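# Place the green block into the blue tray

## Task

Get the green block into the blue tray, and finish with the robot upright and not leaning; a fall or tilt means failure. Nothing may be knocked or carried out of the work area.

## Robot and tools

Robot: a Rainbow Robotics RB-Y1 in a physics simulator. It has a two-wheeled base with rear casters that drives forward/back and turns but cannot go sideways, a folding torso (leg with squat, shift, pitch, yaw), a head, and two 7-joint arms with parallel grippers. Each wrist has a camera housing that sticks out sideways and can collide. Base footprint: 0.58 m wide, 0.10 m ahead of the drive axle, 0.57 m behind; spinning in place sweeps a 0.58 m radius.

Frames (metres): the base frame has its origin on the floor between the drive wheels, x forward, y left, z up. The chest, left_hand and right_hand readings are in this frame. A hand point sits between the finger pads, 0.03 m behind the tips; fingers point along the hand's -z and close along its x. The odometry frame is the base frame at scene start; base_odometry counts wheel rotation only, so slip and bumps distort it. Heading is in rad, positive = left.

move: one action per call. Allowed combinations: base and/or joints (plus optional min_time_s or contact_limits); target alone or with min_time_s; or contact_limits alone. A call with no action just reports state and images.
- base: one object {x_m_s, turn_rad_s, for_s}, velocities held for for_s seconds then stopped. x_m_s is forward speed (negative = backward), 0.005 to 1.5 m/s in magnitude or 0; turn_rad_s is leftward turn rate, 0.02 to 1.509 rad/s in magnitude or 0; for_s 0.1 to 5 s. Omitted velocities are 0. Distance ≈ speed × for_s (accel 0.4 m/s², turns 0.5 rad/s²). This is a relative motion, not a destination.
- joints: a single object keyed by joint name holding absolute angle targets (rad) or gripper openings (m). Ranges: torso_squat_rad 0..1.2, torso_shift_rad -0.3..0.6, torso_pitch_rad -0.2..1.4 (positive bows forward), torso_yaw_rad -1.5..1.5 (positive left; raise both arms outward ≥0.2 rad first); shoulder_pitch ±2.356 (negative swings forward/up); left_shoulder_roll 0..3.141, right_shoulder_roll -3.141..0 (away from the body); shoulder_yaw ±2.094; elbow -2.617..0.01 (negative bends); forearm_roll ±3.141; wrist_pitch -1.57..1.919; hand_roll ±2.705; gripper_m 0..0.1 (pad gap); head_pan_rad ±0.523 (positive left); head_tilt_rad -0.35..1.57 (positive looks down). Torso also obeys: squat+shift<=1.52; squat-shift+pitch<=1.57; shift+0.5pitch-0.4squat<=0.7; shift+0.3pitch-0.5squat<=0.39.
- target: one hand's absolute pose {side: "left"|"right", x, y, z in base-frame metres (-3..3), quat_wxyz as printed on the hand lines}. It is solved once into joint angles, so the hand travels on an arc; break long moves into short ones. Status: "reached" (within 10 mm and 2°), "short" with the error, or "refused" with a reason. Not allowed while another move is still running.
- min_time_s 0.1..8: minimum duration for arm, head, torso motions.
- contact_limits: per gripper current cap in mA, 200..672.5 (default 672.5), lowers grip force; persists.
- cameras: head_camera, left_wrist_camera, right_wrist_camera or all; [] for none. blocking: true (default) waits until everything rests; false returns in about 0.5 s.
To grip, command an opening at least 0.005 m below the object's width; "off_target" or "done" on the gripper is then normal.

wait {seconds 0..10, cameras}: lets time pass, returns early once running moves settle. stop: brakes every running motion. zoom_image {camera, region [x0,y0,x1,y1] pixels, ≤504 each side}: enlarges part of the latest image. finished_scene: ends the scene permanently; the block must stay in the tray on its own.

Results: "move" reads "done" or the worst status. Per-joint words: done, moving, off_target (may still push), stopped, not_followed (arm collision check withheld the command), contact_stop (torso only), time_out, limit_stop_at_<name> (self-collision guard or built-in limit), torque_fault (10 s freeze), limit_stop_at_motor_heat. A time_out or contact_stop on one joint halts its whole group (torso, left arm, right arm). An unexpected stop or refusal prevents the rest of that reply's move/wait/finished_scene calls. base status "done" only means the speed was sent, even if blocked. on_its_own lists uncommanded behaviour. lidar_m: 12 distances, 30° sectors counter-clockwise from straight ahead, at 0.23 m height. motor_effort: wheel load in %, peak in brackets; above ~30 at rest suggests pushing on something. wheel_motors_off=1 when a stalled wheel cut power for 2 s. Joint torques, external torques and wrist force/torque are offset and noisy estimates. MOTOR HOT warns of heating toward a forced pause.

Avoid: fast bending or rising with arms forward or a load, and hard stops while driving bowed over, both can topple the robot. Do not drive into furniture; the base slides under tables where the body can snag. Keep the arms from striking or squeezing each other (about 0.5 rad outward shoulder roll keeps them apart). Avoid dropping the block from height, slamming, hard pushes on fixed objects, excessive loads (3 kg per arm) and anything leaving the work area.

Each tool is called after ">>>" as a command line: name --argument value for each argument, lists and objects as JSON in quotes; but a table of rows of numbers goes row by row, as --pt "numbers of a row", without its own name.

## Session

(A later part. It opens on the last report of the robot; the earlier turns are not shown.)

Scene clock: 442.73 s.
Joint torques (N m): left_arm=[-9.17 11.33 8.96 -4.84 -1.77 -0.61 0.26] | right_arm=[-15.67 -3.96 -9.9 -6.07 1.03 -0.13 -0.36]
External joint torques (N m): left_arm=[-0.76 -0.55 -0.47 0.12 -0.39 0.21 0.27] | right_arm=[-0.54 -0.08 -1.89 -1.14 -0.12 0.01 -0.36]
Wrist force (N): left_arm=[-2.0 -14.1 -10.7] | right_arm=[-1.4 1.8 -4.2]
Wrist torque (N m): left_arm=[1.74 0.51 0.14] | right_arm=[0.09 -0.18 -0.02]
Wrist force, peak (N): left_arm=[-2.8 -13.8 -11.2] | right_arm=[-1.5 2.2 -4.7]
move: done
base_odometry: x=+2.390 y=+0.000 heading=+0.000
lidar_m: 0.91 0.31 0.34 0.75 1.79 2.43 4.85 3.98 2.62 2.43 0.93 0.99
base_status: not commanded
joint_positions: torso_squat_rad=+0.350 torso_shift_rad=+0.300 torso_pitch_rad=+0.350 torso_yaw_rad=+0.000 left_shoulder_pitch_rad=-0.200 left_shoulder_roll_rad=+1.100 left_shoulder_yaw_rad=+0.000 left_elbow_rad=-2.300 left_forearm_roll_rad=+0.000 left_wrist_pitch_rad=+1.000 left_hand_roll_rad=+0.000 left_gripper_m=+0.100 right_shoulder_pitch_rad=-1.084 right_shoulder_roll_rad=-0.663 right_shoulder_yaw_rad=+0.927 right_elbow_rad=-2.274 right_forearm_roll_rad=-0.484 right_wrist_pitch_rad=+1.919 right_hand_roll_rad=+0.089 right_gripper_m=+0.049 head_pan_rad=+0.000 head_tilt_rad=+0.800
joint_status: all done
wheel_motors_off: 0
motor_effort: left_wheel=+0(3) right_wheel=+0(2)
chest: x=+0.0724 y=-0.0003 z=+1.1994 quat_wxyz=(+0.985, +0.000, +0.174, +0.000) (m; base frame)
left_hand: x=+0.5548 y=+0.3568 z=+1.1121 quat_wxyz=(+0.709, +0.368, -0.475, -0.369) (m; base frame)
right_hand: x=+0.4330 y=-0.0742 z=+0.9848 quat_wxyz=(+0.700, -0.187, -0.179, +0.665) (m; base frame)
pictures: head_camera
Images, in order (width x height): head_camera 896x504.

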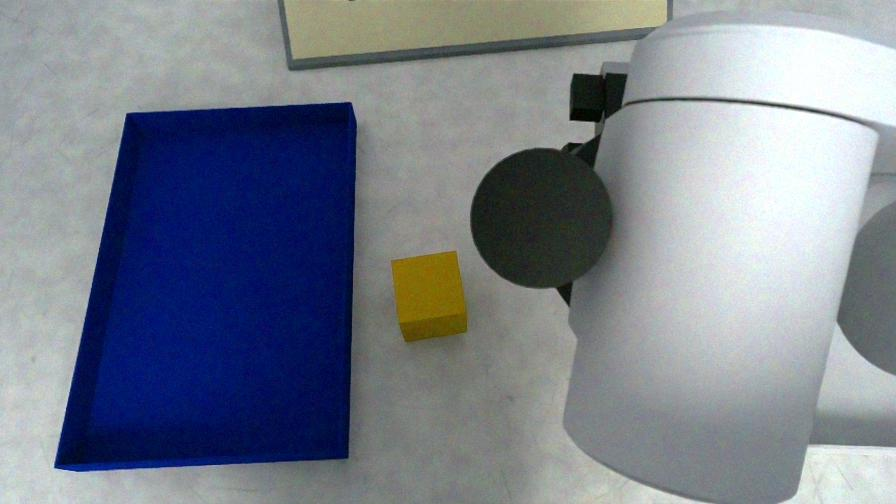

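>>> move --joints '{"left_shoulder_yaw_rad": 0.7}' --min_time_s 1.0 --cameras '[]'

>>> move --target '{"side": "right", "x": 0.44, "y": 0.05, "z": 1.03, "quat_wxyz": [0.65256, -0.17484, -0.19081, 0.71214]}' --min_time_s 1.5 --cameras '["right_wrist_camera"]'

>>> move --target '{"side": "right", "x": 0.43, "y": 0.19, "z": 1.03, "quat_wxyz": [0.588, -0.15755, -0.20532, 0.76631]}' --min_time_s 1.5 --cameras '["head_camera", "right_wrist_camera"]'

Scene clock: 460.33 s.
Joint torques (N m): left_arm=[-7.34 14.8 8.19 -2.54 -1.28 -0.94 0.08] | right_arm=[-15.59 -3.77 -9.99 -6.09 1.1 -0.03 -0.29]
External joint torques (N m): left_arm=[-0.62 -0.29 -0.07 -0.2 -0.05 0.13 0.1] | right_arm=[-0.46 0.1 -1.98 -1.17 -0.05 0.12 -0.28]
Wrist force (N): left_arm=[-3.0 -13.5 -7.0] | right_arm=[-1.1 1.6 -4.7]
Wrist torque (N m): left_arm=[1.75 0.45 0.12] | right_arm=[0.09 -0.16 0.01]
Wrist force, peak (N): left_arm=[-1.7 -15.3 -10.7] | right_arm=[-1.5 2.4 -4.7]
move: done
base_odometry: x=+2.390 y=+0.000 heading=+0.000
lidar_m: 0.91 0.32 0.34 0.74 1.78 2.43 4.85 3.98 2.63 2.43 0.94 0.99
base_status: not commanded
joint_positions: torso_squat_rad=+0.350 torso_shift_rad=+0.300 torso_pitch_rad=+0.350 torso_yaw_rad=+0.000 left_shoulder_pitch_rad=-0.200 left_shoulder_roll_rad=+1.100 left_shoulder_yaw_rad=+0.700 left_elbow_rad=-2.300 left_forearm_roll_rad=+0.000 left_wrist_pitch_rad=+1.000 left_hand_roll_rad=+0.000 left_gripper_m=+0.100 right_shoulder_pitch_rad=-1.084 right_shoulder_roll_rad=-0.664 right_shoulder_yaw_rad=+0.927 right_elbow_rad=-2.274 right_forearm_roll_rad=-0.484 right_wrist_pitch_rad=+1.919 right_hand_roll_rad=+0.089 right_gripper_m=+0.049 head_pan_rad=+0.000 head_tilt_rad=+0.800
joint_status: all done
wheel_motors_off: 0
motor_effort: left_wheel=+0(4) right_wheel=+0(1)
chest: x=+0.0724 y=-0.0003 z=+1.1994 quat_wxyz=(+0.985, +0.000, +0.174, +0.000) (m; base frame)
left_hand: x=+0.4991 y=+0.5013 z=+1.3907 quat_wxyz=(+0.579, +0.536, -0.602, -0.124) (m; base frame)
right_hand: x=+0.4330 y=-0.0743 z=+0.9848 quat_wxyz=(+0.700, -0.187, -0.179, +0.665) (m; base frame)
pictures: none
No camera images: "cameras" was empty.

Scene clock: 462.17 s.
Joint torques (N m): left_arm=[-7.54 14.71 7.88 -2.29 -1.14 -0.95 0.08] | right_arm=[-18.52 -1.44 -8.84 -3.54 1.03 -0.07 -0.29]
External joint torques (N m): left_arm=[-0.81 -0.37 -0.39 0.05 0.08 0.13 0.1] | right_arm=[-0.47 0.79 0.41 0.21 -0.13 0.03 -0.29]
Wrist force (N): left_arm=[-2.9 -13.6 -6.9] | right_arm=[-0.8 2.0 -4.0]
Wrist torque (N m): left_arm=[1.78 0.46 0.14] | right_arm=[0.04 -0.12 0.01]
Wrist force, peak (N): left_arm=[-3.2 -14.0 -7.0] | right_arm=[-1.0 2.7 -4.8]
move: done
base_odometry: x=+2.390 y=+0.000 heading=+0.000
lidar_m: 0.91 0.31 0.34 0.74 1.79 2.43 4.85 3.99 2.61 2.43 0.95 1.00
base_status: not commanded
joint_positions: torso_squat_rad=+0.350 torso_shift_rad=+0.300 torso_pitch_rad=+0.350 torso_yaw_rad=+0.000 left_shoulder_pitch_rad=-0.200 left_shoulder_roll_rad=+1.100 left_shoulder_yaw_rad=+0.700 left_elbow_rad=-2.300 left_forearm_roll_rad=+0.000 left_wrist_pitch_rad=+1.000 left_hand_roll_rad=+0.000 left_gripper_m=+0.100 right_shoulder_pitch_rad=-1.452 right_shoulder_roll_rad=-0.370 right_shoulder_yaw_rad=+1.012 right_elbow_rad=-1.966 right_forearm_roll_rad=-0.647 right_wrist_pitch_rad=+1.919 right_hand_roll_rad=+0.050 right_gripper_m=+0.049 head_pan_rad=+0.000 head_tilt_rad=+0.800
joint_status: all done
wheel_motors_off: 0
motor_effort: left_wheel=+0(4) right_wheel=+0(2)
chest: x=+0.0724 y=-0.0003 z=+1.1994 quat_wxyz=(+0.985, +0.000, +0.174, +0.000) (m; base frame)
left_hand: x=+0.4991 y=+0.5013 z=+1.3907 quat_wxyz=(+0.579, +0.536, -0.602, -0.124) (m; base frame)
right_hand: x=+0.4400 y=+0.0499 z=+1.0300 quat_wxyz=(+0.653, -0.175, -0.191, +0.712) (m; base frame)
right_hand_status: reached (checked arc, planned for 1.5 s): 0 mm and 0.0 deg off.
pictures: right_wrist_camera
Images, in order (width x height): right_wrist_camera 644x364.

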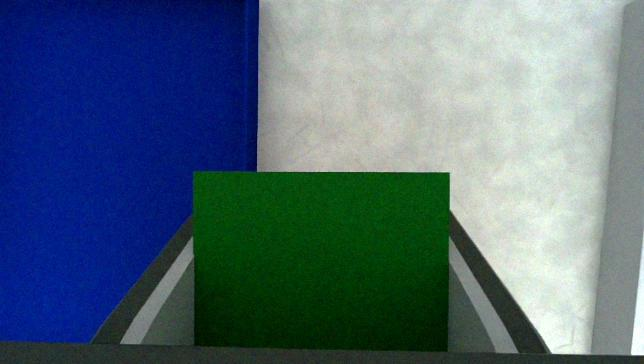

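Scene clock: 464.00 s.
Joint torques (N m): left_arm=[-7.33 15.02 8.22 -2.39 -1.25 -1 0.14] | right_arm=[-18.66 -1.57 -8.61 -3.69 1.29 -0.18 -0.04]
External joint torques (N m): left_arm=[-0.6 -0.06 -0.04 -0.04 -0.02 0.08 0.16] | right_arm=[-0.37 0.28 0.35 0.26 0.09 0.08 -0.04]
Wrist force (N): left_arm=[-2.7 -13.8 -6.8] | right_arm=[-1.4 1.4 -4.1]
Wrist torque (N m): left_arm=[1.80 0.50 0.15] | right_arm=[0.13 -0.17 -0.07]
Wrist force, peak (N): left_arm=[-3.0 -13.7 -7.2] | right_arm=[-0.9 1.9 -4.9]
move: done
base_odometry: x=+2.390 y=+0.000 heading=+0.000
lidar_m: 0.92 0.32 0.34 0.75 1.79 2.43 4.85 3.99 2.62 2.43 0.94 1.00
base_status: not commanded
joint_positions: torso_squat_rad=+0.350 torso_shift_rad=+0.300 torso_pitch_rad=+0.350 torso_yaw_rad=+0.000 left_shoulder_pitch_rad=-0.200 left_shoulder_roll_rad=+1.100 left_shoulder_yaw_rad=+0.700 left_elbow_rad=-2.300 left_forearm_roll_rad=+0.000 left_wrist_pitch_rad=+1.000 left_hand_roll_rad=+0.000 left_gripper_m=+0.100 right_shoulder_pitch_rad=-1.666 right_shoulder_roll_rad=+0.000 right_shoulder_yaw_rad=+1.053 right_elbow_rad=-1.444 right_forearm_roll_rad=-0.641 right_wrist_pitch_rad=+1.709 right_hand_roll_rad=+0.196 right_gripper_m=+0.049 head_pan_rad=+0.000 head_tilt_rad=+0.800
joint_status: all done
wheel_motors_off: 0
motor_effort: left_wheel=-1(4) right_wheel=+0(2)
chest: x=+0.0724 y=-0.0003 z=+1.1994 quat_wxyz=(+0.985, +0.000, +0.174, +0.000) (m; base frame)
left_hand: x=+0.4991 y=+0.5013 z=+1.3907 quat_wxyz=(+0.579, +0.536, -0.602, -0.124) (m; base frame)
right_hand: x=+0.4300 y=+0.1898 z=+1.0303 quat_wxyz=(+0.588, -0.157, -0.207, +0.766) (m; base frame)
right_hand_status: reached (checked arc, planned for 1.5 s): 0 mm and 0.2 deg off.
pictures: head_camera, right_wrist_camera
Images, in order (width x height): head_camera 896x504, right_wrist_camera 644x364.

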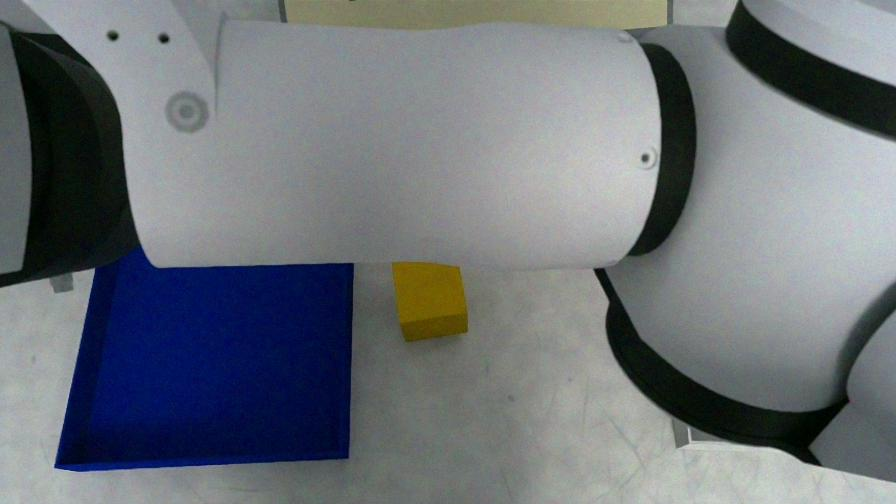

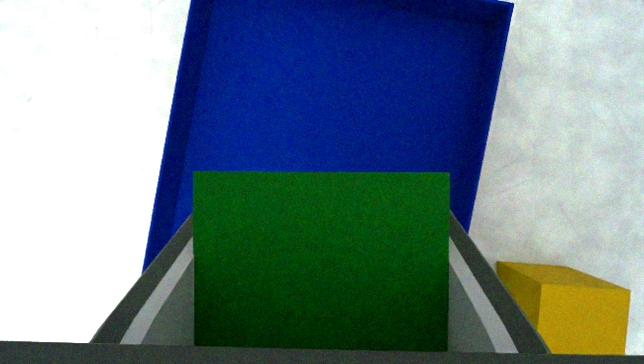

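>>> move --target '{"side": "right", "x": 0.43, "y": 0.19, "z": 0.95, "quat_wxyz": [0.588, -0.15755, -0.20532, 0.76631]}' --min_time_s 1.0 --cameras '[]'

>>> move --target '{"side": "right", "x": 0.43, "y": 0.19, "z": 0.918, "quat_wxyz": [0.588, -0.15755, -0.20532, 0.76631]}' --min_time_s 1.0 --cameras '["right_wrist_camera", "head_camera"]'

Scene clock: 480.93 s.
Joint torques (N m): left_arm=[-7.62 14.83 7.65 -2.66 -1.13 -0.96 0.24] | right_arm=[-16.22 -0.78 -9.17 -3.58 1.32 -0.21 -0.25]
External joint torques (N m): left_arm=[-0.89 -0.25 -0.61 -0.32 0.1 0.11 0.26] | right_arm=[1.9 0.23 -0.21 -0.03 0.1 -0.05 -0.25]
Wrist force (N): left_arm=[-2.9 -13.4 -7.1] | right_arm=[-1.3 1.8 -4.1]
Wrist torque (N m): left_arm=[1.75 0.47 0.15] | right_arm=[0.06 -0.17 0.02]
Wrist force, peak (N): left_arm=[-2.9 -13.9 -7.2] | right_arm=[-1.8 2.3 -4.7]
move: done
base_odometry: x=+2.390 y=+0.000 heading=+0.000
lidar_m: 0.91 0.32 0.34 0.75 1.79 2.43 4.83 3.99 2.62 2.43 0.95 1.00
base_status: not commanded
joint_positions: torso_squat_rad=+0.350 torso_shift_rad=+0.300 torso_pitch_rad=+0.350 torso_yaw_rad=+0.000 left_shoulder_pitch_rad=-0.200 left_shoulder_roll_rad=+1.100 left_shoulder_yaw_rad=+0.700 left_elbow_rad=-2.300 left_forearm_roll_rad=+0.000 left_wrist_pitch_rad=+1.000 left_hand_roll_rad=+0.000 left_gripper_m=+0.100 right_shoulder_pitch_rad=-1.614 right_shoulder_roll_rad=+0.000 right_shoulder_yaw_rad=+1.277 right_elbow_rad=-1.344 right_forearm_roll_rad=-0.636 right_wrist_pitch_rad=+1.486 right_hand_roll_rad=+0.098 right_gripper_m=+0.049 head_pan_rad=+0.000 head_tilt_rad=+0.800
joint_status: all done
wheel_motors_off: 0
motor_effort: left_wheel=+3(3) right_wheel=+0(1)
chest: x=+0.0724 y=-0.0003 z=+1.1994 quat_wxyz=(+0.985, +0.000, +0.174, +0.000) (m; base frame)
left_hand: x=+0.4991 y=+0.5013 z=+1.3907 quat_wxyz=(+0.579, +0.536, -0.602, -0.124) (m; base frame)
right_hand: x=+0.4304 y=+0.1895 z=+0.9504 quat_wxyz=(+0.588, -0.156, -0.207, +0.766) (m; base frame)
right_hand_status: reached (checked arc, planned for 1.0 s): 1 mm and 0.3 deg off.
pictures: none
No camera images: "cameras" was empty.

Scene clock: 482.27 s.
Joint torques (N m): left_arm=[-7.39 14.67 7.74 -2.5 -1.17 -1.13 0.19] | right_arm=[-18.88 -2.1 -9.09 -1.73 1.08 -0.14 -0.28]
External joint torques (N m): left_arm=[-0.67 -0.41 -0.52 -0.16 0.05 -0.06 0.21] | right_arm=[-0.63 0.12 -0.09 0.3 -0.11 -0.08 -0.28]
Wrist force (N): left_arm=[-3.0 -13.6 -7.0] | right_arm=[-1.4 1.7 -3.9]
Wrist torque (N m): left_arm=[1.78 0.45 0.14] | right_arm=[0.10 -0.19 -0.03]
Wrist force, peak (N): left_arm=[-3.2 -13.9 -7.0] | right_arm=[-1.4 2.3 -5.2]
move: done
base_odometry: x=+2.390 y=+0.000 heading=+0.000
lidar_m: 0.91 0.32 0.34 0.74 1.79 2.43 4.85 3.98 2.62 2.43 0.93 0.99
base_status: not commanded
joint_positions: torso_squat_rad=+0.350 torso_shift_rad=+0.300 torso_pitch_rad=+0.350 torso_yaw_rad=+0.000 left_shoulder_pitch_rad=-0.200 left_shoulder_roll_rad=+1.100 left_shoulder_yaw_rad=+0.700 left_elbow_rad=-2.300 left_forearm_roll_rad=+0.000 left_wrist_pitch_rad=+1.000 left_hand_roll_rad=+0.000 left_gripper_m=+0.100 right_shoulder_pitch_rad=-1.690 right_shoulder_roll_rad=+0.000 right_shoulder_yaw_rad=+1.459 right_elbow_rad=-1.279 right_forearm_roll_rad=-0.740 right_wrist_pitch_rad=+1.325 right_hand_roll_rad=-0.013 right_gripper_m=+0.049 head_pan_rad=+0.000 head_tilt_rad=+0.800
joint_status: all done
wheel_motors_off: 0
motor_effort: left_wheel=-1(4) right_wheel=+1(1)
chest: x=+0.0724 y=-0.0003 z=+1.1994 quat_wxyz=(+0.985, +0.000, +0.174, +0.000) (m; base frame)
left_hand: x=+0.4991 y=+0.5013 z=+1.3907 quat_wxyz=(+0.579, +0.536, -0.602, -0.124) (m; base frame)
right_hand: x=+0.4304 y=+0.1892 z=+0.9181 quat_wxyz=(+0.587, -0.154, -0.209, +0.767) (m; base frame)
right_hand_status: reached (checked arc, planned for 1.0 s): 1 mm and 0.6 deg off.
pictures: head_camera, right_wrist_camera
Images, in order (width x height): head_camera 896x504, right_wrist_camera 644x364.

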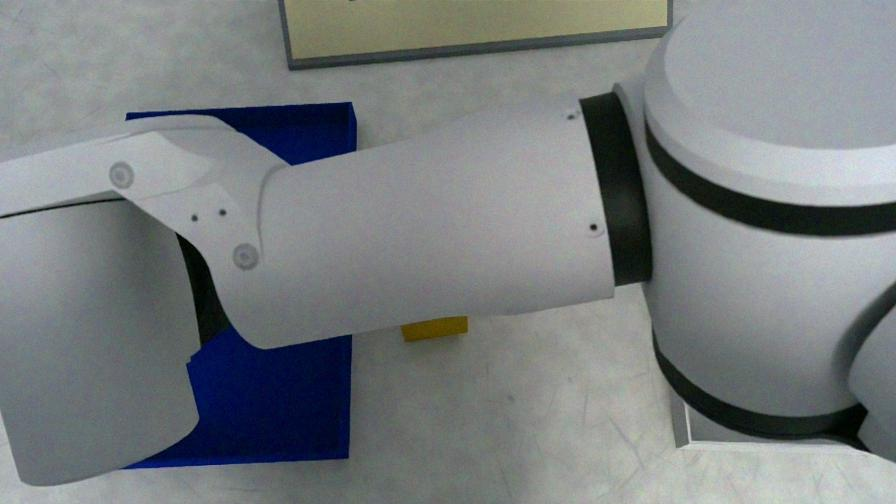

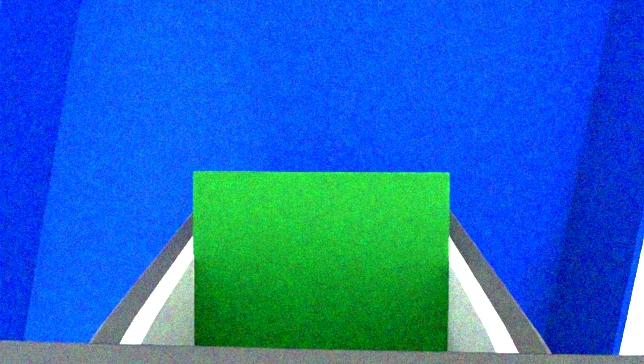

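>>> move --target '{"side": "right", "x": 0.43, "y": 0.189, "z": 0.912, "quat_wxyz": [0.588, -0.15755, -0.20532, 0.76631]}' --min_time_s 0.6 --cameras '[]'

>>> move --target '{"side": "right", "x": 0.43, "y": 0.189, "z": 0.909, "quat_wxyz": [0.588, -0.15755, -0.20532, 0.76631]}' --min_time_s 0.6 --cameras '["right_wrist_camera"]'

Scene clock: 489.37 s.
Joint torques (N m): left_arm=[-7.32 14.83 7.75 -2.31 -1.23 -1.03 0.06] | right_arm=[-19.28 -2.09 -8.68 -1.18 0.95 -0.23 -0.38]
External joint torques (N m): left_arm=[-0.59 -0.26 -0.51 0.03 -0.01 0.04 0.08] | right_arm=[-1.02 0.45 0.3 0.47 -0.22 -0.21 -0.38]
Wrist force (N): left_arm=[-3.1 -13.3 -6.9] | right_arm=[-0.9 1.9 -3.7]
Wrist torque (N m): left_arm=[1.74 0.44 0.15] | right_arm=[0.08 -0.12 0.04]
Wrist force, peak (N): left_arm=[-3.1 -14.0 -7.2] | right_arm=[-1.9 2.4 -4.7]
move: done
base_odometry: x=+2.390 y=+0.000 heading=+0.000
lidar_m: 0.92 0.32 0.33 0.74 1.78 2.43 4.85 3.99 2.62 2.43 0.95 1.00
base_status: not commanded
joint_positions: torso_squat_rad=+0.350 torso_shift_rad=+0.300 torso_pitch_rad=+0.350 torso_yaw_rad=+0.000 left_shoulder_pitch_rad=-0.200 left_shoulder_roll_rad=+1.100 left_shoulder_yaw_rad=+0.700 left_elbow_rad=-2.300 left_forearm_roll_rad=+0.000 left_wrist_pitch_rad=+1.000 left_hand_roll_rad=+0.000 left_gripper_m=+0.100 right_shoulder_pitch_rad=-1.710 right_shoulder_roll_rad=+0.000 right_shoulder_yaw_rad=+1.500 right_elbow_rad=-1.271 right_forearm_roll_rad=-0.765 right_wrist_pitch_rad=+1.292 right_hand_roll_rad=-0.038 right_gripper_m=+0.049 head_pan_rad=+0.000 head_tilt_rad=+0.800
joint_status: all done
wheel_motors_off: 0
motor_effort: left_wheel=-2(3) right_wheel=+0(1)
chest: x=+0.0724 y=-0.0003 z=+1.1994 quat_wxyz=(+0.985, +0.000, +0.174, +0.000) (m; base frame)
left_hand: x=+0.4991 y=+0.5013 z=+1.3907 quat_wxyz=(+0.579, +0.536, -0.602, -0.124) (m; base frame)
right_hand: x=+0.4301 y=+0.1883 z=+0.9122 quat_wxyz=(+0.587, -0.153, -0.209, +0.767) (m; base frame)
right_hand_status: reached (checked arc, planned for 0.6 s): 1 mm and 0.6 deg off.
pictures: none
No camera images: "cameras" was empty.

Scene clock: 490.30 s.
Joint torques (N m): left_arm=[-7.51 15.04 8.34 -2.52 -1.19 -1.11 0.16] | right_arm=[-19.22 -2.23 -8.48 -0.92 0.93 -0.19 -0.29]
External joint torques (N m): left_arm=[-0.78 -0.05 0.08 -0.18 0.04 -0.03 0.18] | right_arm=[-0.92 0.61 0.49 0.41 -0.24 -0.18 -0.29]
Wrist force (N): left_arm=[-3.0 -13.6 -6.8] | right_arm=[-1.6 1.9 -4.6]
Wrist torque (N m): left_arm=[1.77 0.46 0.12] | right_arm=[0.09 -0.17 0.03]
Wrist force, peak (N): left_arm=[-3.1 -13.9 -7.0] | right_arm=[-1.4 2.7 -4.5]
move: done
base_odometry: x=+2.390 y=+0.000 heading=+0.000
lidar_m: 0.91 0.31 0.33 0.75 1.78 2.43 4.85 3.99 2.62 2.43 0.94 0.99
base_status: not commanded
joint_positions: torso_squat_rad=+0.350 torso_shift_rad=+0.300 torso_pitch_rad=+0.350 torso_yaw_rad=+0.000 left_shoulder_pitch_rad=-0.200 left_shoulder_roll_rad=+1.100 left_shoulder_yaw_rad=+0.700 left_elbow_rad=-2.300 left_forearm_roll_rad=+0.000 left_wrist_pitch_rad=+1.000 left_hand_roll_rad=+0.000 left_gripper_m=+0.100 right_shoulder_pitch_rad=-1.729 right_shoulder_roll_rad=+0.000 right_shoulder_yaw_rad=+1.531 right_elbow_rad=-1.267 right_forearm_roll_rad=-0.788 right_wrist_pitch_rad=+1.265 right_hand_roll_rad=-0.058 right_gripper_m=+0.049 head_pan_rad=+0.000 head_tilt_rad=+0.800
joint_status: all done
wheel_motors_off: 0
motor_effort: left_wheel=-1(4) right_wheel=+1(1)
chest: x=+0.0724 y=-0.0003 z=+1.1994 quat_wxyz=(+0.985, +0.000, +0.174, +0.000) (m; base frame)
left_hand: x=+0.4991 y=+0.5013 z=+1.3907 quat_wxyz=(+0.579, +0.536, -0.602, -0.124) (m; base frame)
right_hand: x=+0.4300 y=+0.1884 z=+0.9092 quat_wxyz=(+0.587, -0.152, -0.210, +0.767) (m; base frame)
right_hand_status: reached (checked arc, planned for 0.6 s): 1 mm and 0.8 deg off.
pictures: right_wrist_camera
Images, in order (width x height): right_wrist_camera 644x364.

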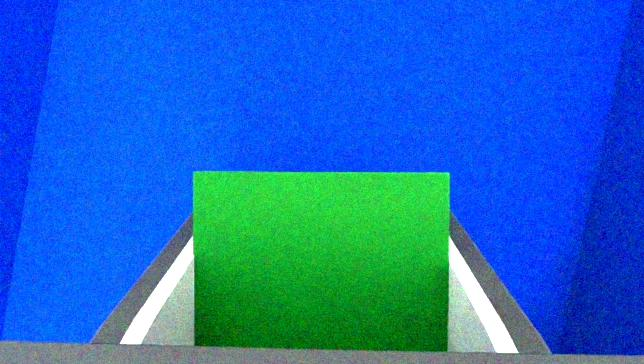

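>>> move --target '{"side": "right", "x": 0.43, "y": 0.188, "z": 0.906, "quat_wxyz": [0.588, -0.15755, -0.20532, 0.76631]}' --min_time_s 0.6 --cameras '["right_wrist_camera"]'

Scene clock: 494.93 s.
Joint torques (N m): left_arm=[-6.77 14.62 7.76 -2.47 -1.1 -1 0.17] | right_arm=[-11.55 -3.3 -2.73 1.51 -0.67 -0.4 -0.49]
External joint torques (N m): left_arm=[-0.04 -0.47 -0.5 -0.14 0.12 0.07 0.19] | right_arm=[6.76 -0.26 6.22 2.65 -1.83 -0.4 -0.49]
Wrist force (N): left_arm=[-3.1 -13.7 -6.9] | right_arm=[-0.7 -5.9 20.5]
Wrist torque (N m): left_arm=[1.78 0.45 0.13] | right_arm=[0.28 0.36 0.15]
Wrist force, peak (N): left_arm=[-3.2 -13.6 -7.4] | right_arm=[-1.2 -6.0 21.3]
move: done
base_odometry: x=+2.390 y=+0.000 heading=+0.000
lidar_m: 0.91 0.32 0.34 0.74 1.79 2.42 4.85 3.98 2.62 2.43 0.94 0.99
base_status: not commanded
joint_positions: torso_squat_rad=+0.350 torso_shift_rad=+0.300 torso_pitch_rad=+0.349 torso_yaw_rad=+0.000 left_shoulder_pitch_rad=-0.200 left_shoulder_roll_rad=+1.100 left_shoulder_yaw_rad=+0.700 left_elbow_rad=-2.300 left_forearm_roll_rad=+0.000 left_wrist_pitch_rad=+1.000 left_hand_roll_rad=+0.000 left_gripper_m=+0.100 right_shoulder_pitch_rad=-1.741 right_shoulder_roll_rad=+0.000 right_shoulder_yaw_rad=+1.550 right_elbow_rad=-1.265 right_forearm_roll_rad=-0.799 right_wrist_pitch_rad=+1.249 right_hand_roll_rad=-0.071 right_gripper_m=+0.049 head_pan_rad=+0.000 head_tilt_rad=+0.800
joint_status: all done
wheel_motors_off: 0
motor_effort: left_wheel=-1(4) right_wheel=+0(1)
chest: x=+0.0720 y=-0.0003 z=+1.1995 quat_wxyz=(+0.985, +0.000, +0.174, +0.000) (m; base frame)
left_hand: x=+0.4987 y=+0.5012 z=+1.3910 quat_wxyz=(+0.579, +0.536, -0.602, -0.124) (m; base frame)
right_hand: x=+0.4300 y=+0.1882 z=+0.9075 quat_wxyz=(+0.586, -0.152, -0.211, +0.767) (m; base frame)
right_hand_status: reached (checked arc, planned for 0.6 s): 2 mm and 0.9 deg off.
pictures: right_wrist_camera
Images, in order (width x height): right_wrist_camera 644x364.

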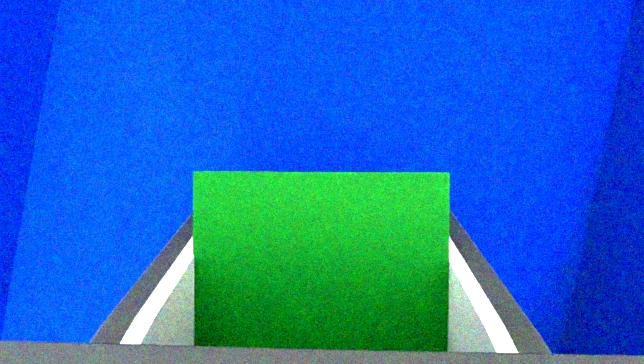

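>>> move --target '{"side": "right", "x": 0.43, "y": 0.1885, "z": 0.9085, "quat_wxyz": [0.586, -0.152, -0.211, 0.767]}' --min_time_s 0.5 --cameras '[]'

>>> move --joints '{"right_gripper_m": 0.085}' --cameras '["right_wrist_camera"]'

Scene clock: 505.20 s.
Joint torques (N m): left_arm=[-7.01 14.49 8.05 -2.39 -1.22 -1.05 0.12] | right_arm=[-16.62 -3.71 -9.58 -1.9 0.43 -0.07 0]
External joint torques (N m): left_arm=[-0.28 -0.59 -0.21 -0.05 0 0.02 0.14] | right_arm=[1.69 -0.64 -0.62 -0.77 -0.73 -0.07 0]
Wrist force (N): left_arm=[-3.0 -13.7 -6.9] | right_arm=[-2.1 -0.3 1.2]
Wrist torque (N m): left_arm=[1.80 0.46 0.14] | right_arm=[0.14 -0.11 0.06]
Wrist force, peak (N): left_arm=[-3.2 -14.0 -7.1] | right_arm=[-1.1 -6.5 21.1]
move: done
base_odometry: x=+2.390 y=+0.000 heading=+0.000
lidar_m: 0.92 0.32 0.34 0.74 1.78 2.43 4.85 3.99 2.62 2.43 0.94 0.99
base_status: not commanded
joint_positions: torso_squat_rad=+0.350 torso_shift_rad=+0.300 torso_pitch_rad=+0.349 torso_yaw_rad=+0.000 left_shoulder_pitch_rad=-0.200 left_shoulder_roll_rad=+1.100 left_shoulder_yaw_rad=+0.700 left_elbow_rad=-2.300 left_forearm_roll_rad=+0.000 left_wrist_pitch_rad=+1.000 left_hand_roll_rad=+0.000 left_gripper_m=+0.100 right_shoulder_pitch_rad=-1.743 right_shoulder_roll_rad=+0.000 right_shoulder_yaw_rad=+1.549 right_elbow_rad=-1.266 right_forearm_roll_rad=-0.800 right_wrist_pitch_rad=+1.250 right_hand_roll_rad=-0.071 right_gripper_m=+0.049 head_pan_rad=+0.000 head_tilt_rad=+0.800
joint_status: all done
wheel_motors_off: 0
motor_effort: left_wheel=-1(3) right_wheel=+1(2)
chest: x=+0.0721 y=-0.0003 z=+1.1995 quat_wxyz=(+0.985, +0.000, +0.174, +0.000) (m; base frame)
left_hand: x=+0.4988 y=+0.5012 z=+1.3910 quat_wxyz=(+0.579, +0.536, -0.602, -0.124) (m; base frame)
right_hand: x=+0.4300 y=+0.1886 z=+0.9086 quat_wxyz=(+0.586, -0.152, -0.211, +0.767) (m; base frame)
right_hand_status: reached (checked arc, planned for 0.5 s): 0 mm and 0.0 deg off.
pictures: none
No camera images: "cameras" was empty.

Scene clock: 506.10 s.
Joint torques (N m): left_arm=[-7.7 14.4 8.03 -2.41 -1.31 -1.19 0.21] | right_arm=[-16.73 -3.5 -9.7 -1.89 0.9 -0.06 0.05]
External joint torques (N m): left_arm=[-0.97 -0.68 -0.23 -0.07 -0.08 -0.12 0.23] | right_arm=[1.59 -0.44 -0.74 -0.76 -0.26 -0.05 0.06]
Wrist force (N): left_arm=[-3.1 -13.6 -6.8] | right_arm=[-1.8 1.3 -3.7]
Wrist torque (N m): left_arm=[1.78 0.44 0.14] | right_arm=[0.09 -0.24 0.01]
Wrist force, peak (N): left_arm=[-3.1 -13.8 -7.0] | right_arm=[-1.7 1.7 -3.9]
move: done
base_odometry: x=+2.390 y=+0.000 heading=+0.000
lidar_m: 0.91 0.32 0.34 0.74 1.79 2.42 4.85 3.98 2.61 2.43 0.94 0.99
base_status: not commanded
joint_positions: torso_squat_rad=+0.350 torso_shift_rad=+0.300 torso_pitch_rad=+0.350 torso_yaw_rad=+0.000 left_shoulder_pitch_rad=-0.200 left_shoulder_roll_rad=+1.100 left_shoulder_yaw_rad=+0.700 left_elbow_rad=-2.300 left_forearm_roll_rad=+0.000 left_wrist_pitch_rad=+1.000 left_hand_roll_rad=+0.000 left_gripper_m=+0.100 right_shoulder_pitch_rad=-1.743 right_shoulder_roll_rad=+0.000 right_shoulder_yaw_rad=+1.549 right_elbow_rad=-1.266 right_forearm_roll_rad=-0.800 right_wrist_pitch_rad=+1.250 right_hand_roll_rad=-0.071 right_gripper_m=+0.085 head_pan_rad=+0.000 head_tilt_rad=+0.800
joint_status: all done
wheel_motors_off: 0
motor_effort: left_wheel=+1(5) right_wheel=+0(2)
chest: x=+0.0722 y=-0.0003 z=+1.1994 quat_wxyz=(+0.985, +0.000, +0.174, +0.000) (m; base frame)
left_hand: x=+0.4989 y=+0.5012 z=+1.3909 quat_wxyz=(+0.579, +0.536, -0.602, -0.124) (m; base frame)
right_hand: x=+0.4301 y=+0.1886 z=+0.9084 quat_wxyz=(+0.586, -0.152, -0.211, +0.767) (m; base frame)
pictures: right_wrist_camera
Images, in order (width x height): right_wrist_camera 644x364.

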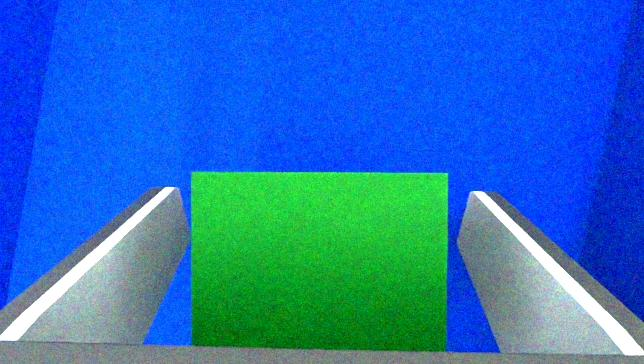

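>>> move --joints '{"right_gripper_m": 0.1}' --cameras '[]'

>>> move --target '{"side": "right", "x": 0.43, "y": 0.1885, "z": 0.95, "quat_wxyz": [0.588, -0.156, -0.207, 0.766]}' --min_time_s 1.0 --cameras '["right_wrist_camera"]'

>>> move --target '{"side": "right", "x": 0.43, "y": 0.1885, "z": 1.03, "quat_wxyz": [0.588, -0.157, -0.207, 0.766]}' --min_time_s 1.0 --cameras '["right_wrist_camera"]'

Scene clock: 514.10 s.
Joint torques (N m): left_arm=[-7.45 15.14 8.18 -2.53 -1.22 -0.83 0.09] | right_arm=[-16.66 -3.51 -9.3 -1.84 0.73 -0.06 -0.04]
External joint torques (N m): left_arm=[-0.72 0.06 -0.08 -0.19 0.01 0.24 0.11] | right_arm=[1.65 -0.44 -0.34 -0.71 -0.43 -0.05 -0.04]
Wrist force (N): left_arm=[-3.0 -13.8 -7.1] | right_arm=[-1.3 1.2 -3.4]
Wrist torque (N m): left_arm=[1.80 0.46 0.14] | right_arm=[0.12 -0.19 -0.01]
Wrist force, peak (N): left_arm=[-3.0 -13.9 -7.2] | right_arm=[-2.0 1.5 -4.2]
move: done
base_odometry: x=+2.390 y=+0.000 heading=+0.000
lidar_m: 0.92 0.31 0.33 0.74 1.79 2.43 4.85 3.99 2.62 2.43 0.94 0.99
base_status: not commanded
joint_positions: torso_squat_rad=+0.350 torso_shift_rad=+0.300 torso_pitch_rad=+0.350 torso_yaw_rad=+0.000 left_shoulder_pitch_rad=-0.200 left_shoulder_roll_rad=+1.100 left_shoulder_yaw_rad=+0.700 left_elbow_rad=-2.300 left_forearm_roll_rad=+0.000 left_wrist_pitch_rad=+1.000 left_hand_roll_rad=+0.000 left_gripper_m=+0.100 right_shoulder_pitch_rad=-1.743 right_shoulder_roll_rad=+0.000 right_shoulder_yaw_rad=+1.549 right_elbow_rad=-1.266 right_forearm_roll_rad=-0.800 right_wrist_pitch_rad=+1.250 right_hand_roll_rad=-0.071 right_gripper_m=+0.100 head_pan_rad=+0.000 head_tilt_rad=+0.800
joint_status: all done
wheel_motors_off: 0
motor_effort: left_wheel=-1(4) right_wheel=+1(1)
chest: x=+0.0722 y=-0.0003 z=+1.1994 quat_wxyz=(+0.985, +0.000, +0.174, +0.000) (m; base frame)
left_hand: x=+0.4989 y=+0.5012 z=+1.3909 quat_wxyz=(+0.579, +0.536, -0.602, -0.124) (m; base frame)
right_hand: x=+0.4301 y=+0.1886 z=+0.9084 quat_wxyz=(+0.586, -0.152, -0.211, +0.767) (m; base frame)
pictures: none
No camera images: "cameras" was empty.

Scene clock: 515.43 s.
Joint torques (N m): left_arm=[-7.21 14.88 8.14 -2.39 -1.05 -0.91 0.14] | right_arm=[-18.83 -4.51 -11.43 -2.1 0.83 0.1 0.08]
External joint torques (N m): left_arm=[-0.48 -0.2 -0.12 -0.05 0.18 0.17 0.16] | right_arm=[-0.27 -0.14 -1.94 -1.21 -0.35 0.09 0.09]
Wrist force (N): left_arm=[-3.2 -13.4 -6.8] | right_arm=[-1.3 1.5 -3.1]
Wrist torque (N m): left_arm=[1.77 0.43 0.14] | right_arm=[0.06 -0.18 -0.07]
Wrist force, peak (N): left_arm=[-3.1 -13.7 -7.2] | right_arm=[-2.0 1.6 -4.2]
move: done
base_odometry: x=+2.390 y=+0.000 heading=+0.000
lidar_m: 0.91 0.32 0.34 0.74 1.78 2.43 4.85 3.98 2.63 2.43 0.93 0.99
base_status: not commanded
joint_positions: torso_squat_rad=+0.350 torso_shift_rad=+0.300 torso_pitch_rad=+0.350 torso_yaw_rad=+0.000 left_shoulder_pitch_rad=-0.200 left_shoulder_roll_rad=+1.100 left_shoulder_yaw_rad=+0.700 left_elbow_rad=-2.300 left_forearm_roll_rad=+0.000 left_wrist_pitch_rad=+1.000 left_hand_roll_rad=+0.000 left_gripper_m=+0.100 right_shoulder_pitch_rad=-1.818 right_shoulder_roll_rad=-0.040 right_shoulder_yaw_rad=+1.477 right_elbow_rad=-1.347 right_forearm_roll_rad=-0.865 right_wrist_pitch_rad=+1.340 right_hand_roll_rad=-0.061 right_gripper_m=+0.100 head_pan_rad=+0.000 head_tilt_rad=+0.800
joint_status: all done
wheel_motors_off: 0
motor_effort: left_wheel=+0(3) right_wheel=+0(1)
chest: x=+0.0722 y=-0.0003 z=+1.1994 quat_wxyz=(+0.985, +0.000, +0.174, +0.000) (m; base frame)
left_hand: x=+0.4989 y=+0.5012 z=+1.3909 quat_wxyz=(+0.579, +0.536, -0.602, -0.124) (m; base frame)
right_hand: x=+0.4301 y=+0.1886 z=+0.9497 quat_wxyz=(+0.588, -0.156, -0.207, +0.766) (m; base frame)
right_hand_status: reached (checked arc, planned for 1.0 s): 0 mm and 0.0 deg off.
pictures: right_wrist_camera
Images, in order (width x height): right_wrist_camera 644x364.

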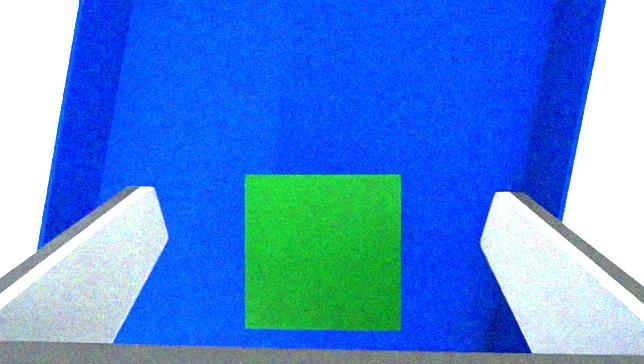

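Scene clock: 516.77 s.
Joint torques (N m): left_arm=[-7.38 14.73 7.61 -2.35 -1.2 -0.93 0.11] | right_arm=[-18.85 -6.47 -11.87 -1.3 0.94 0.05 -0.06]
External joint torques (N m): left_arm=[-0.65 -0.36 -0.65 -0.01 0.02 0.14 0.13] | right_arm=[0 0.05 -1.74 -1.04 -0.29 0.08 -0.06]
Wrist force (N): left_arm=[-2.8 -13.7 -7.0] | right_arm=[-1.6 1.4 -2.8]
Wrist torque (N m): left_arm=[1.80 0.48 0.14] | right_arm=[0.08 -0.20 -0.08]
Wrist force, peak (N): left_arm=[-2.9 -13.9 -7.2] | right_arm=[-1.5 1.9 -3.8]
move: done
base_odometry: x=+2.390 y=+0.000 heading=+0.000
lidar_m: 0.92 0.32 0.33 0.74 1.79 2.43 4.85 3.99 2.61 2.43 0.93 1.00
base_status: not commanded
joint_positions: torso_squat_rad=+0.350 torso_shift_rad=+0.300 torso_pitch_rad=+0.350 torso_yaw_rad=+0.000 left_shoulder_pitch_rad=-0.200 left_shoulder_roll_rad=+1.100 left_shoulder_yaw_rad=+0.700 left_elbow_rad=-2.300 left_forearm_roll_rad=+0.000 left_wrist_pitch_rad=+1.000 left_hand_roll_rad=+0.000 left_gripper_m=+0.100 right_shoulder_pitch_rad=-1.951 right_shoulder_roll_rad=-0.115 right_shoulder_yaw_rad=+1.333 right_elbow_rad=-1.451 right_forearm_roll_rad=-0.988 right_wrist_pitch_rad=+1.477 right_hand_roll_rad=-0.023 right_gripper_m=+0.100 head_pan_rad=+0.000 head_tilt_rad=+0.800
joint_status: all done
wheel_motors_off: 0
motor_effort: left_wheel=+1(4) right_wheel=+0(1)
chest: x=+0.0722 y=-0.0003 z=+1.1994 quat_wxyz=(+0.985, +0.000, +0.174, +0.000) (m; base frame)
left_hand: x=+0.4989 y=+0.5012 z=+1.3908 quat_wxyz=(+0.579, +0.536, -0.602, -0.124) (m; base frame)
right_hand: x=+0.4300 y=+0.1885 z=+1.0299 quat_wxyz=(+0.588, -0.157, -0.207, +0.766) (m; base frame)
right_hand_status: reached (checked arc, planned for 1.0 s): 0 mm and 0.0 deg off.
pictures: right_wrist_camera
Images, in order (width x height): right_wrist_camera 644x364.

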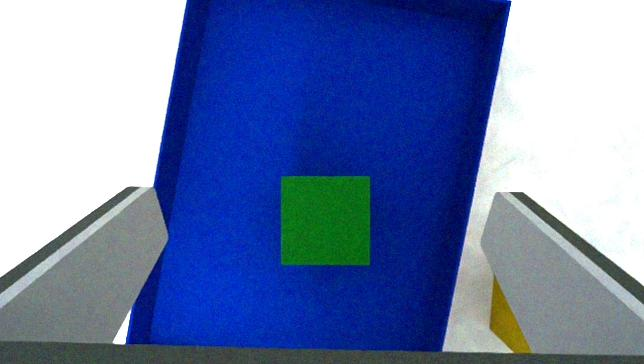

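>>> move --joints '{"torso_shift_rad": 0.0, "torso_pitch_rad": 0.0}' --min_time_s 2.5 --cameras '["head_camera"]'

Scene clock: 527.70 s.
Joint torques (N m): left_arm=[-9.82 14.27 5.58 -1.08 -0.89 -0.91 0.24] | right_arm=[-17.03 -10.9 -11.15 2.36 1.46 0.19 0]
External joint torques (N m): left_arm=[-1.42 -0.74 -0.28 -0.14 -0.01 0.23 0.27] | right_arm=[0 1.24 -1.68 -0.59 -0.22 0.02 0.01]
Wrist force (N): left_arm=[-3.5 -12.3 -5.3] | right_arm=[-0.5 3.4 -2.1]
Wrist torque (N m): left_arm=[1.71 0.43 0.14] | right_arm=[-0.04 -0.13 -0.05]
Wrist force, peak (N): left_arm=[-3.4 -14.0 -7.2] | right_arm=[-0.7 1.5 -4.5]
move: done
base_odometry: x=+2.390 y=+0.000 heading=+0.000
lidar_m: 0.91 0.32 0.34 0.74 1.79 2.42 4.85 3.99 2.61 2.43 0.94 0.98
base_status: not commanded
joint_positions: torso_squat_rad=+0.350 torso_shift_rad=+0.000 torso_pitch_rad=+0.000 torso_yaw_rad=+0.000 left_shoulder_pitch_rad=-0.200 left_shoulder_roll_rad=+1.100 left_shoulder_yaw_rad=+0.700 left_elbow_rad=-2.300 left_forearm_roll_rad=+0.000 left_wrist_pitch_rad=+1.000 left_hand_roll_rad=+0.000 left_gripper_m=+0.100 right_shoulder_pitch_rad=-1.951 right_shoulder_roll_rad=-0.115 right_shoulder_yaw_rad=+1.333 right_elbow_rad=-1.451 right_forearm_roll_rad=-0.988 right_wrist_pitch_rad=+1.477 right_hand_roll_rad=-0.023 right_gripper_m=+0.100 head_pan_rad=+0.000 head_tilt_rad=+0.800
joint_status: all done
wheel_motors_off: 0
motor_effort: left_wheel=-1(6) right_wheel=+1(2)
chest: x=-0.2281 y=-0.0003 z=+1.2475 quat_wxyz=(+1.000, +0.000, +0.000, +0.000) (m; base frame)
left_hand: x=+0.1073 y=+0.5011 z=+1.5735 quat_wxyz=(+0.465, +0.550, -0.693, -0.029) (m; base frame)
right_hand: x=+0.1662 y=+0.1884 z=+1.2109 quat_wxyz=(+0.543, -0.288, -0.306, +0.727) (m; base frame)
pictures: head_camera
Images, in order (width x height): head_camera 896x504.

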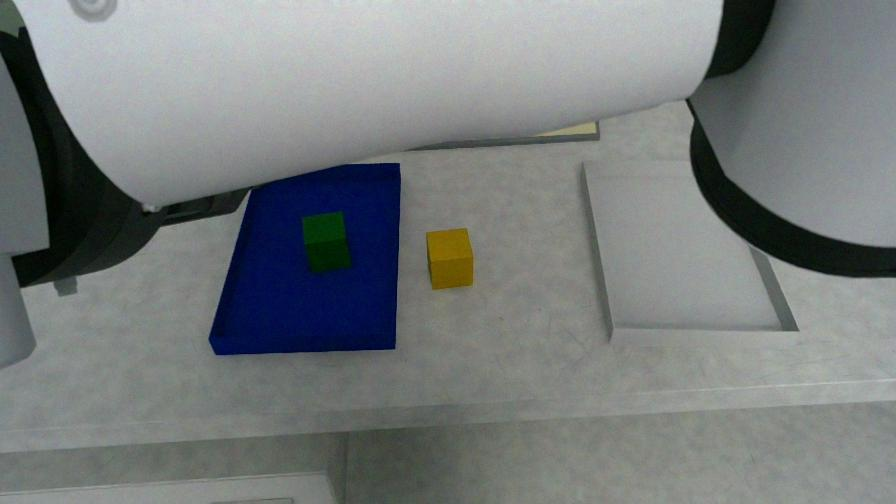

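>>> move --cameras '["head_camera"]'

Scene clock: 536.87 s.
Joint torques (N m): left_arm=[-8.94 14.9 5.5 -1.16 -1.01 -1.03 0.21] | right_arm=[-17.07 -11.23 -11.15 2.34 1.47 0.15 -0.09]
External joint torques (N m): left_arm=[-0.54 -0.12 -0.36 -0.22 -0.13 0.11 0.24] | right_arm=[-0.04 0.92 -1.69 -0.62 -0.21 -0.02 -0.08]
Wrist force (N): left_arm=[-3.3 -12.1 -5.2] | right_arm=[-0.9 2.8 -2.2]
Wrist torque (N m): left_arm=[1.72 0.43 0.14] | right_arm=[0.03 -0.17 -0.08]
Wrist force, peak (N): left_arm=[-3.7 -12.4 -5.4] | right_arm=[-1.3 3.5 -2.3]
base_odometry: x=+2.390 y=+0.000 heading=+0.000
lidar_m: 0.91 0.31 0.34 0.74 1.79 2.43 4.85 4.00 2.61 2.43 0.93 0.99
base_status: not commanded
joint_positions: torso_squat_rad=+0.350 torso_shift_rad=+0.000 torso_pitch_rad=+0.000 torso_yaw_rad=+0.000 left_shoulder_pitch_rad=-0.200 left_shoulder_roll_rad=+1.100 left_shoulder_yaw_rad=+0.700 left_elbow_rad=-2.300 left_forearm_roll_rad=+0.000 left_wrist_pitch_rad=+1.000 left_hand_roll_rad=+0.000 left_gripper_m=+0.100 right_shoulder_pitch_rad=-1.951 right_shoulder_roll_rad=-0.115 right_shoulder_yaw_rad=+1.333 right_elbow_rad=-1.451 right_forearm_roll_rad=-0.988 right_wrist_pitch_rad=+1.477 right_hand_roll_rad=-0.023 right_gripper_m=+0.100 head_pan_rad=+0.000 head_tilt_rad=+0.800
joint_status: all done
wheel_motors_off: 0
motor_effort: left_wheel=+1(6) right_wheel=+1(2)
chest: x=-0.2281 y=-0.0003 z=+1.2475 quat_wxyz=(+1.000, +0.000, +0.000, +0.000) (m; base frame)
left_hand: x=+0.1073 y=+0.5011 z=+1.5735 quat_wxyz=(+0.465, +0.550, -0.693, -0.029) (m; base frame)
right_hand: x=+0.1663 y=+0.1884 z=+1.2109 quat_wxyz=(+0.543, -0.288, -0.306, +0.727) (m; base frame)
pictures: head_camera
Images, in order (width x height): head_camera 896x504.

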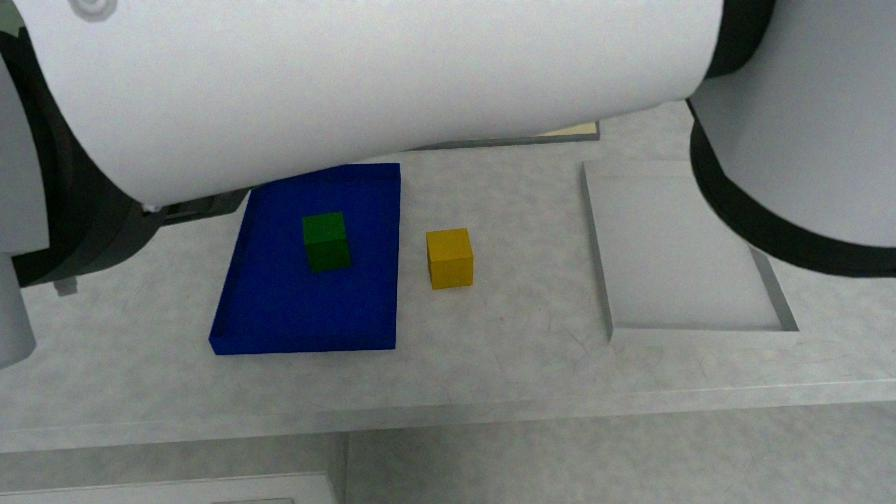

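The green block is resting inside the blue tray. The robot stands level and its hands are clear.

>>> finished_scene --scene 1

The scene is finished: the task was done.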